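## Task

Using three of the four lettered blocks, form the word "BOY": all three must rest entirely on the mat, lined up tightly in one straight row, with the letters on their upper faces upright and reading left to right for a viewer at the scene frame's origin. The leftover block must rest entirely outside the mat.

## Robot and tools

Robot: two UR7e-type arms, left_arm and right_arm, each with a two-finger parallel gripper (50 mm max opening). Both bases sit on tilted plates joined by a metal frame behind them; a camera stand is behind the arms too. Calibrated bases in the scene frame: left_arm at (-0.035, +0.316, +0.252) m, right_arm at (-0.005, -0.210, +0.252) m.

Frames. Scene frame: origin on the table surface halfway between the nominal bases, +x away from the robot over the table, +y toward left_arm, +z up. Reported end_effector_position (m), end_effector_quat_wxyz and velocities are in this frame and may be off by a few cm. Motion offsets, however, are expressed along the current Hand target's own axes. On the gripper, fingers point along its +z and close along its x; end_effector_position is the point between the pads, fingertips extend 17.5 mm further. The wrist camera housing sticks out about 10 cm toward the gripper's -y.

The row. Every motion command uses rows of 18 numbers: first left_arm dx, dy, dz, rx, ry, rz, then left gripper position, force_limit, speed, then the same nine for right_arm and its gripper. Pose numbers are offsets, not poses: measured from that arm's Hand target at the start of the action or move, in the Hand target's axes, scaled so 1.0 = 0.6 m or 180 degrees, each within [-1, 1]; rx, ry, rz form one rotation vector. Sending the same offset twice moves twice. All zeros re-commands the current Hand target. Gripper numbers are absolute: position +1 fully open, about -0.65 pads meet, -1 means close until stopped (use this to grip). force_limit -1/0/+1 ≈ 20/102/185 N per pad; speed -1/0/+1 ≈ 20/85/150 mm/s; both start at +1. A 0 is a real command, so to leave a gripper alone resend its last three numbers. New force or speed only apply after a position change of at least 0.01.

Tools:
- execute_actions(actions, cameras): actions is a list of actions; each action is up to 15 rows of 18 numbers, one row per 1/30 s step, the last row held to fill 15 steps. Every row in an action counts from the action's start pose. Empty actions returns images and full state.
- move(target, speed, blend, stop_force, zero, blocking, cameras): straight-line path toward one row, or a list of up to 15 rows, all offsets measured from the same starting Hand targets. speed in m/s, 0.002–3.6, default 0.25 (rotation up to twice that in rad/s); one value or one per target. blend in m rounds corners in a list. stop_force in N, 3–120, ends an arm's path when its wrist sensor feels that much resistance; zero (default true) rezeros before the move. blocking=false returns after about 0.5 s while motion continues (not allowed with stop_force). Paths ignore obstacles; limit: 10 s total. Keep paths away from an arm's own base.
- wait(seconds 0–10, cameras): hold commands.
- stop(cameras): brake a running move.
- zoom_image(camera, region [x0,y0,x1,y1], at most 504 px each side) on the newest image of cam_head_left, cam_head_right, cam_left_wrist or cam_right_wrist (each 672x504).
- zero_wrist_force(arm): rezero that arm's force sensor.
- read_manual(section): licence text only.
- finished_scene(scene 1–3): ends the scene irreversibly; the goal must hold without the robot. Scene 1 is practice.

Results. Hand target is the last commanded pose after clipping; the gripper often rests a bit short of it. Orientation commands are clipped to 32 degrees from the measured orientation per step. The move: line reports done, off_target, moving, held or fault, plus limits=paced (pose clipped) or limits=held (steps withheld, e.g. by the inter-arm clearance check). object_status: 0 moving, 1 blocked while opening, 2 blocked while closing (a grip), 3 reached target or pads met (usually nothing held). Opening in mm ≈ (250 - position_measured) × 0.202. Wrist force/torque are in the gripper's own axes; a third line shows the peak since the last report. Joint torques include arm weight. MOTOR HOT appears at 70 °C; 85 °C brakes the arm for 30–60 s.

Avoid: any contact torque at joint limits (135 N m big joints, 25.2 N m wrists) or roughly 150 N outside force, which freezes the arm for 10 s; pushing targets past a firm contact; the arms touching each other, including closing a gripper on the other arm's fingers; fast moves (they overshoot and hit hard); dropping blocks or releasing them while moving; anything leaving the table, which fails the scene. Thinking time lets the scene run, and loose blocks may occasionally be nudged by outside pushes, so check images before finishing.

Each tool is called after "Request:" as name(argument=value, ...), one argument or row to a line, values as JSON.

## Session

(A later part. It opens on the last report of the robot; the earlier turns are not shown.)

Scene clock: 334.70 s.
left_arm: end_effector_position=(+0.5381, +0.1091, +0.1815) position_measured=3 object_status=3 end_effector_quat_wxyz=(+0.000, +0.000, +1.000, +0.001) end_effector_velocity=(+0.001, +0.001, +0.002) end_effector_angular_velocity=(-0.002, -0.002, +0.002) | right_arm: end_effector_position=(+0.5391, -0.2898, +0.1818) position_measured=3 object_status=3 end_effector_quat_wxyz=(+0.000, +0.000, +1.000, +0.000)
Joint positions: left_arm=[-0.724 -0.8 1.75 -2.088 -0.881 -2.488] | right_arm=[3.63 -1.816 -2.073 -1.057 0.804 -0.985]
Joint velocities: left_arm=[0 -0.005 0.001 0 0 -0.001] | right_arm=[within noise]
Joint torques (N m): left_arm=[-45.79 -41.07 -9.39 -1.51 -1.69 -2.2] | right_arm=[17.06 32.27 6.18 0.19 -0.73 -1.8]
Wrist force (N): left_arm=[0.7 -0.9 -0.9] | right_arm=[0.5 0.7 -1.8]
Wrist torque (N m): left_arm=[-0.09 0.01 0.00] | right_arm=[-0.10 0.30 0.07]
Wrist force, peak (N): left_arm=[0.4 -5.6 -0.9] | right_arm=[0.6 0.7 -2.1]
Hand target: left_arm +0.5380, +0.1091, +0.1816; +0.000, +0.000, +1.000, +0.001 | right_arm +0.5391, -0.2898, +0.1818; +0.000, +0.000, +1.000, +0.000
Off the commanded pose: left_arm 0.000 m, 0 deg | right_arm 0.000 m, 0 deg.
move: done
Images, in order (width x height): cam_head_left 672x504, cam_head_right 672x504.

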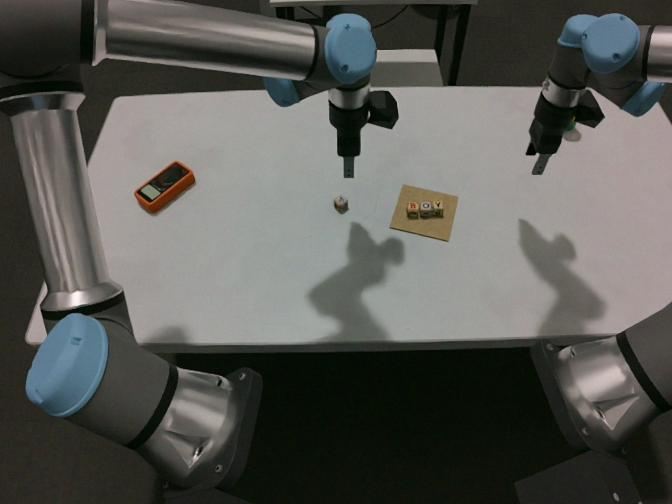

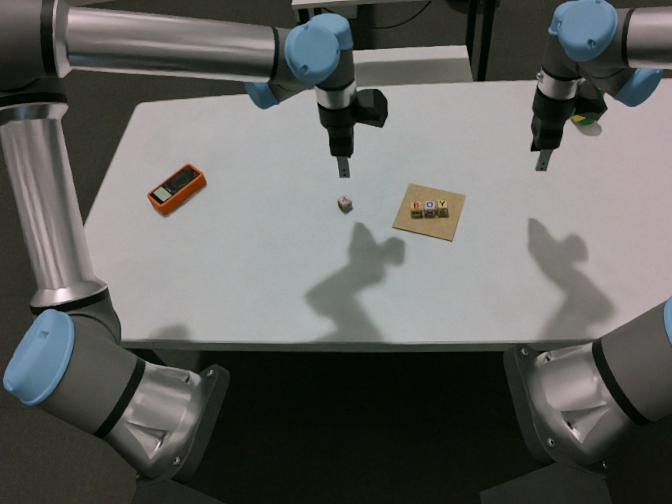

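Request:
move(
  target=[
    [0,-0.2497,0.18,0,0,0,1,-0.7,-0.3,0,0,0,0,0,0,1,-0.7,-0.3],
    [0,-0.2497,0.246,0,0,0,1,-0.7,-0.3,0,0,0,0,0,0,1,-0.7,-0.3],
  ],
  speed=[0.4,0.15],
  stop_force=15,
)

Request:
execute_actions(
  actions=[
    [[0,0,0,0,0,0,-1,-0.7,-0.6,0,0,0,0,0,0,1,-0.7,-0.3]],
    [[0,0,0,0,0,0,-1,-0.7,-0.6,0,0,0,0,0,0,1,-0.7,-0.3]],
  ],
)

Request:
move(
  target=[
    [0,0,-0.0015,0,0,0,-1,-0.7,-0.6,0,0,0,0,0,0,1,-0.7,-0.3],
    [0,-0.0108,-0.0015,0,0,0,-1,-0.7,-0.6,0,0,0,0,0,0,1,-0.7,-0.3],
    [0,-0.0108,0,0,0,0,-1,-0.7,-0.6,0,0,0,0,0,0,1,-0.7,-0.3],
  ],
  speed=0.04,
)

Request:
execute_actions(
  actions=[
    [[0,0,0,0,0,0,1,-0.7,-0.4,0,0,0,0,0,0,1,-0.7,-0.3]],
    [[0,0,0,0,0,0,1,-0.7,-0.4,0,0,0,0,0,0,1,-0.7,-0.3]],
  ],
)

Request:
move(
  target=[
    [0,0,-0.13,0,0,0,1,-0.7,-0.4,0,0,0,0,0,0,1,-0.7,-0.3],
    [0,0.25,-0.25,0,0,0,1,-0.7,-0.4,0,0,0,0,0,0,1,-0.7,-0.3],
  ],
  speed=[0.2,0.5],
  blend=[0.02,0],
  cameras=["cam_head_left","cam_head_right"],
)

Request:
zoom_image(
  camera="cam_head_left",
  region=[370, 170, 470, 250],
)

Request:
zoom_image(
  camera="cam_head_right",
  region=[380, 170, 480, 250],
)

Scene clock: 372.43 s.
left_arm: end_effector_position=(+0.5381, -0.0405, +0.0338) position_measured=3 object_status=3 end_effector_quat_wxyz=(+0.000, +0.000, +1.000, +0.001) | right_arm: end_effector_position=(+0.5391, -0.2898, +0.1818) position_measured=3 object_status=3 end_effector_quat_wxyz=(+0.000, +0.000, +1.000, +0.000)
Joint positions: left_arm=[-0.687 -0.323 1.471 -2.312 -0.866 -2.445] | right_arm=[3.63 -1.816 -2.073 -1.057 0.804 -0.985]
Joint torques (N m): left_arm=[-47.05 -39.25 -4.36 -3.94 -1.64 1.32] | right_arm=[16.71 32.18 6.64 0.29 -0.63 -1.76]
Wrist force (N): left_arm=[0.6 -0.7 -0.9] | right_arm=[0.5 0.7 -1.8]
Wrist torque (N m): left_arm=[-0.05 0.02 0.09] | right_arm=[-0.12 0.31 0.08]
Wrist force, peak (N): left_arm=[0.8 -4.5 1.3] | right_arm=[0.6 0.7 -2.0]
Hand target: left_arm +0.5381, -0.0405, +0.0338; +0.000, +0.000, +1.000, +0.001 | right_arm +0.5391, -0.2898, +0.1818; +0.000, +0.000, +1.000, +0.000
Off the commanded pose: left_arm 0.000 m, 0 deg | right_arm 0.000 m, 0 deg.
move: done

Scene clock: 373.63 s.
left_arm: end_effector_position=(+0.5381, -0.0405, +0.0338) position_measured=127 object_status=2 end_effector_quat_wxyz=(+0.000, +0.000, +1.000, +0.001) | right_arm: end_effector_position=(+0.5391, -0.2898, +0.1818) position_measured=3 object_status=3 end_effector_quat_wxyz=(+0.000, +0.000, +1.000, +0.000)
Joint positions: left_arm=[-0.687 -0.323 1.471 -2.312 -0.866 -2.445] | right_arm=[3.63 -1.816 -2.073 -1.057 0.804 -0.985]
Joint torques (N m): left_arm=[-49.72 -29.75 -4.5 -3.81 -1.53 2.07] | right_arm=[16.87 32.08 5.96 0.21 -0.56 -1.78]
Wrist force (N): left_arm=[0.4 -0.6 -0.9] | right_arm=[0.5 0.4 -1.8]
Wrist torque (N m): left_arm=[-0.04 0.06 0.08] | right_arm=[-0.15 0.30 0.08]
Wrist force, peak (N): left_arm=[0.5 -0.4 -1.2] | right_arm=[0.7 0.6 -2.1]
Hand target: left_arm +0.5381, -0.0405, +0.0338; +0.000, +0.000, +1.000, +0.001 | right_arm +0.5391, -0.2898, +0.1818; +0.000, +0.000, +1.000, +0.000
Off the commanded pose: left_arm 0.000 m, 0 deg | right_arm 0.000 m, 0 deg.

Scene clock: 374.80 s.
left_arm: end_effector_position=(+0.5381, -0.0470, +0.0338) position_measured=127 object_status=2 end_effector_quat_wxyz=(+0.000, +0.000, +1.000, +0.001) | right_arm: end_effector_position=(+0.5391, -0.2898, +0.1818) position_measured=3 object_status=3 end_effector_quat_wxyz=(+0.000, +0.000, +1.000, +0.000)
Joint positions: left_arm=[-0.692 -0.312 1.455 -2.305 -0.868 -2.451] | right_arm=[3.63 -1.816 -2.073 -1.057 0.804 -0.985]
Joint torques (N m): left_arm=[-33.91 -34.96 -4.94 -2.38 1.62 1.63] | right_arm=[16.65 32.59 6.15 0.32 -0.65 -1.63]
Wrist force (N): left_arm=[0.6 -0.5 -0.7] | right_arm=[0.6 0.7 -1.8]
Wrist torque (N m): left_arm=[-0.03 0.02 0.02] | right_arm=[-0.11 0.29 0.07]
Wrist force, peak (N): left_arm=[1.0 -1.5 -0.9] | right_arm=[0.5 0.8 -2.2]
Hand target: left_arm +0.5381, -0.0470, +0.0338; +0.000, +0.000, +1.000, +0.001 | right_arm +0.5391, -0.2898, +0.1818; +0.000, +0.000, +1.000, +0.000
Off the commanded pose: left_arm 0.000 m, 0 deg | right_arm 0.000 m, 0 deg.
move: done

Scene clock: 376.00 s.
left_arm: end_effector_position=(+0.5381, -0.0470, +0.0338) position_measured=3 object_status=3 end_effector_quat_wxyz=(+0.000, +0.000, +1.000, +0.001) | right_arm: end_effector_position=(+0.5391, -0.2898, +0.1818) position_measured=3 object_status=3 end_effector_quat_wxyz=(+0.000, +0.000, +1.000, +0.000)
Joint positions: left_arm=[-0.692 -0.312 1.455 -2.305 -0.868 -2.451] | right_arm=[3.63 -1.816 -2.073 -1.057 0.804 -0.985]
Joint torques (N m): left_arm=[-30.67 -39.81 -4.86 0.24 1.49 -1.93] | right_arm=[18.06 32.92 5.64 0.34 -0.62 -1.59]
Wrist force (N): left_arm=[0.5 -0.6 -0.8] | right_arm=[0.7 0.6 -1.8]
Wrist torque (N m): left_arm=[-0.04 0.04 0.02] | right_arm=[-0.12 0.27 0.08]
Wrist force, peak (N): left_arm=[0.7 -0.8 -1.0] | right_arm=[0.6 0.7 -2.1]
Hand target: left_arm +0.5381, -0.0470, +0.0338; +0.000, +0.000, +1.000, +0.001 | right_arm +0.5391, -0.2898, +0.1818; +0.000, +0.000, +1.000, +0.000
Off the commanded pose: left_arm 0.000 m, 0 deg | right_arm 0.000 m, 0 deg.

Scene clock: 377.30 s.
left_arm: end_effector_position=(+0.5381, +0.1028, +0.1839) position_measured=3 object_status=3 end_effector_quat_wxyz=(+0.000, +0.000, +1.000, +0.001) end_effector_velocity=(+0.001, +0.001, +0.002) end_effector_angular_velocity=(-0.002, -0.001, +0.003) | right_arm: end_effector_position=(+0.5391, -0.2898, +0.1818) position_measured=3 object_status=3 end_effector_quat_wxyz=(+0.000, +0.000, +1.000, +0.000)
Joint positions: left_arm=[-0.731 -0.791 1.738 -2.08 -0.884 -2.496] | right_arm=[3.63 -1.816 -2.073 -1.057 0.804 -0.985]
Joint velocities: left_arm=[0 -0.005 0.001 0.001 -0.001 -0.001] | right_arm=[within noise]
Joint torques (N m): left_arm=[-45.83 -45.52 -9.78 -1.64 -1.67 -2.29] | right_arm=[17.41 31.05 6.35 0.39 -0.85 -1.61]
Wrist force (N): left_arm=[0.8 -0.6 -0.8] | right_arm=[0.4 0.6 -2.0]
Wrist torque (N m): left_arm=[-0.04 0.01 0.01] | right_arm=[-0.13 0.32 0.08]
Wrist force, peak (N): left_arm=[0.6 -5.9 -0.8] | right_arm=[0.5 0.7 -2.1]
Hand target: left_arm +0.5381, +0.1028, +0.1840; +0.000, +0.000, +1.000, +0.001 | right_arm +0.5391, -0.2898, +0.1818; +0.000, +0.000, +1.000, +0.000
Off the commanded pose: left_arm 0.000 m, 0 deg | right_arm 0.000 m, 0 deg.
move: done
Images, in order (width x height): cam_head_left 672x504, cam_head_right 672x504.

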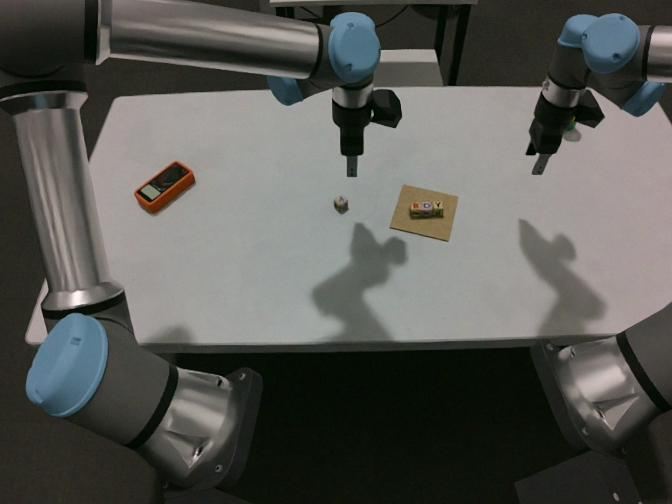

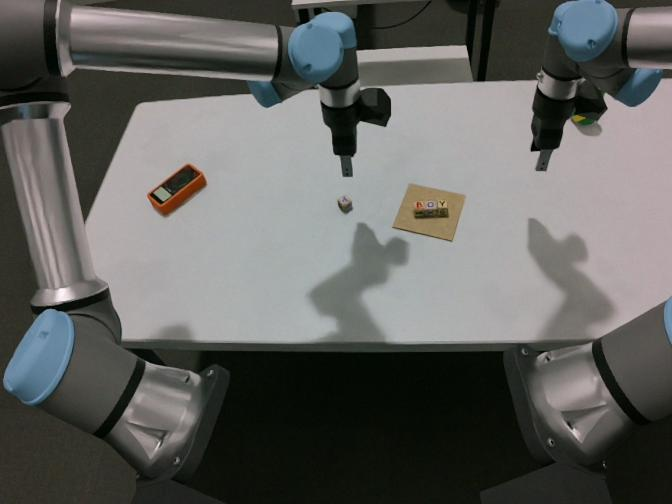

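Scaled by 5.040 from the camera's 672x504 image, which has a finer 960x720 frame.

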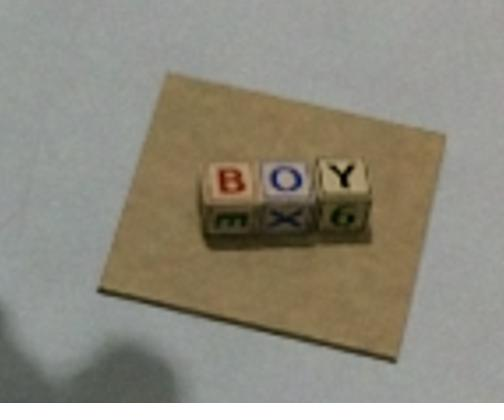

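Scaled by 5.040 from the camera's 672x504 image, which has a finer 960x720 frame.

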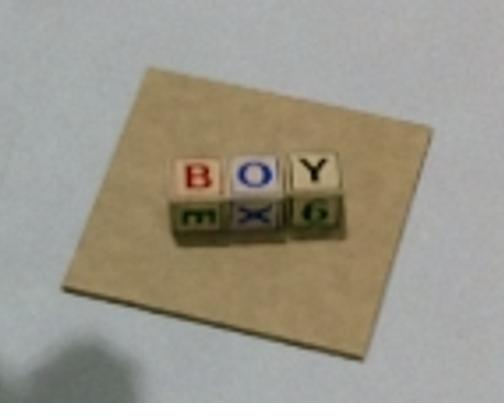

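Request:
finished_scene(
  scene=2,
)

The scene is finished: the task was done.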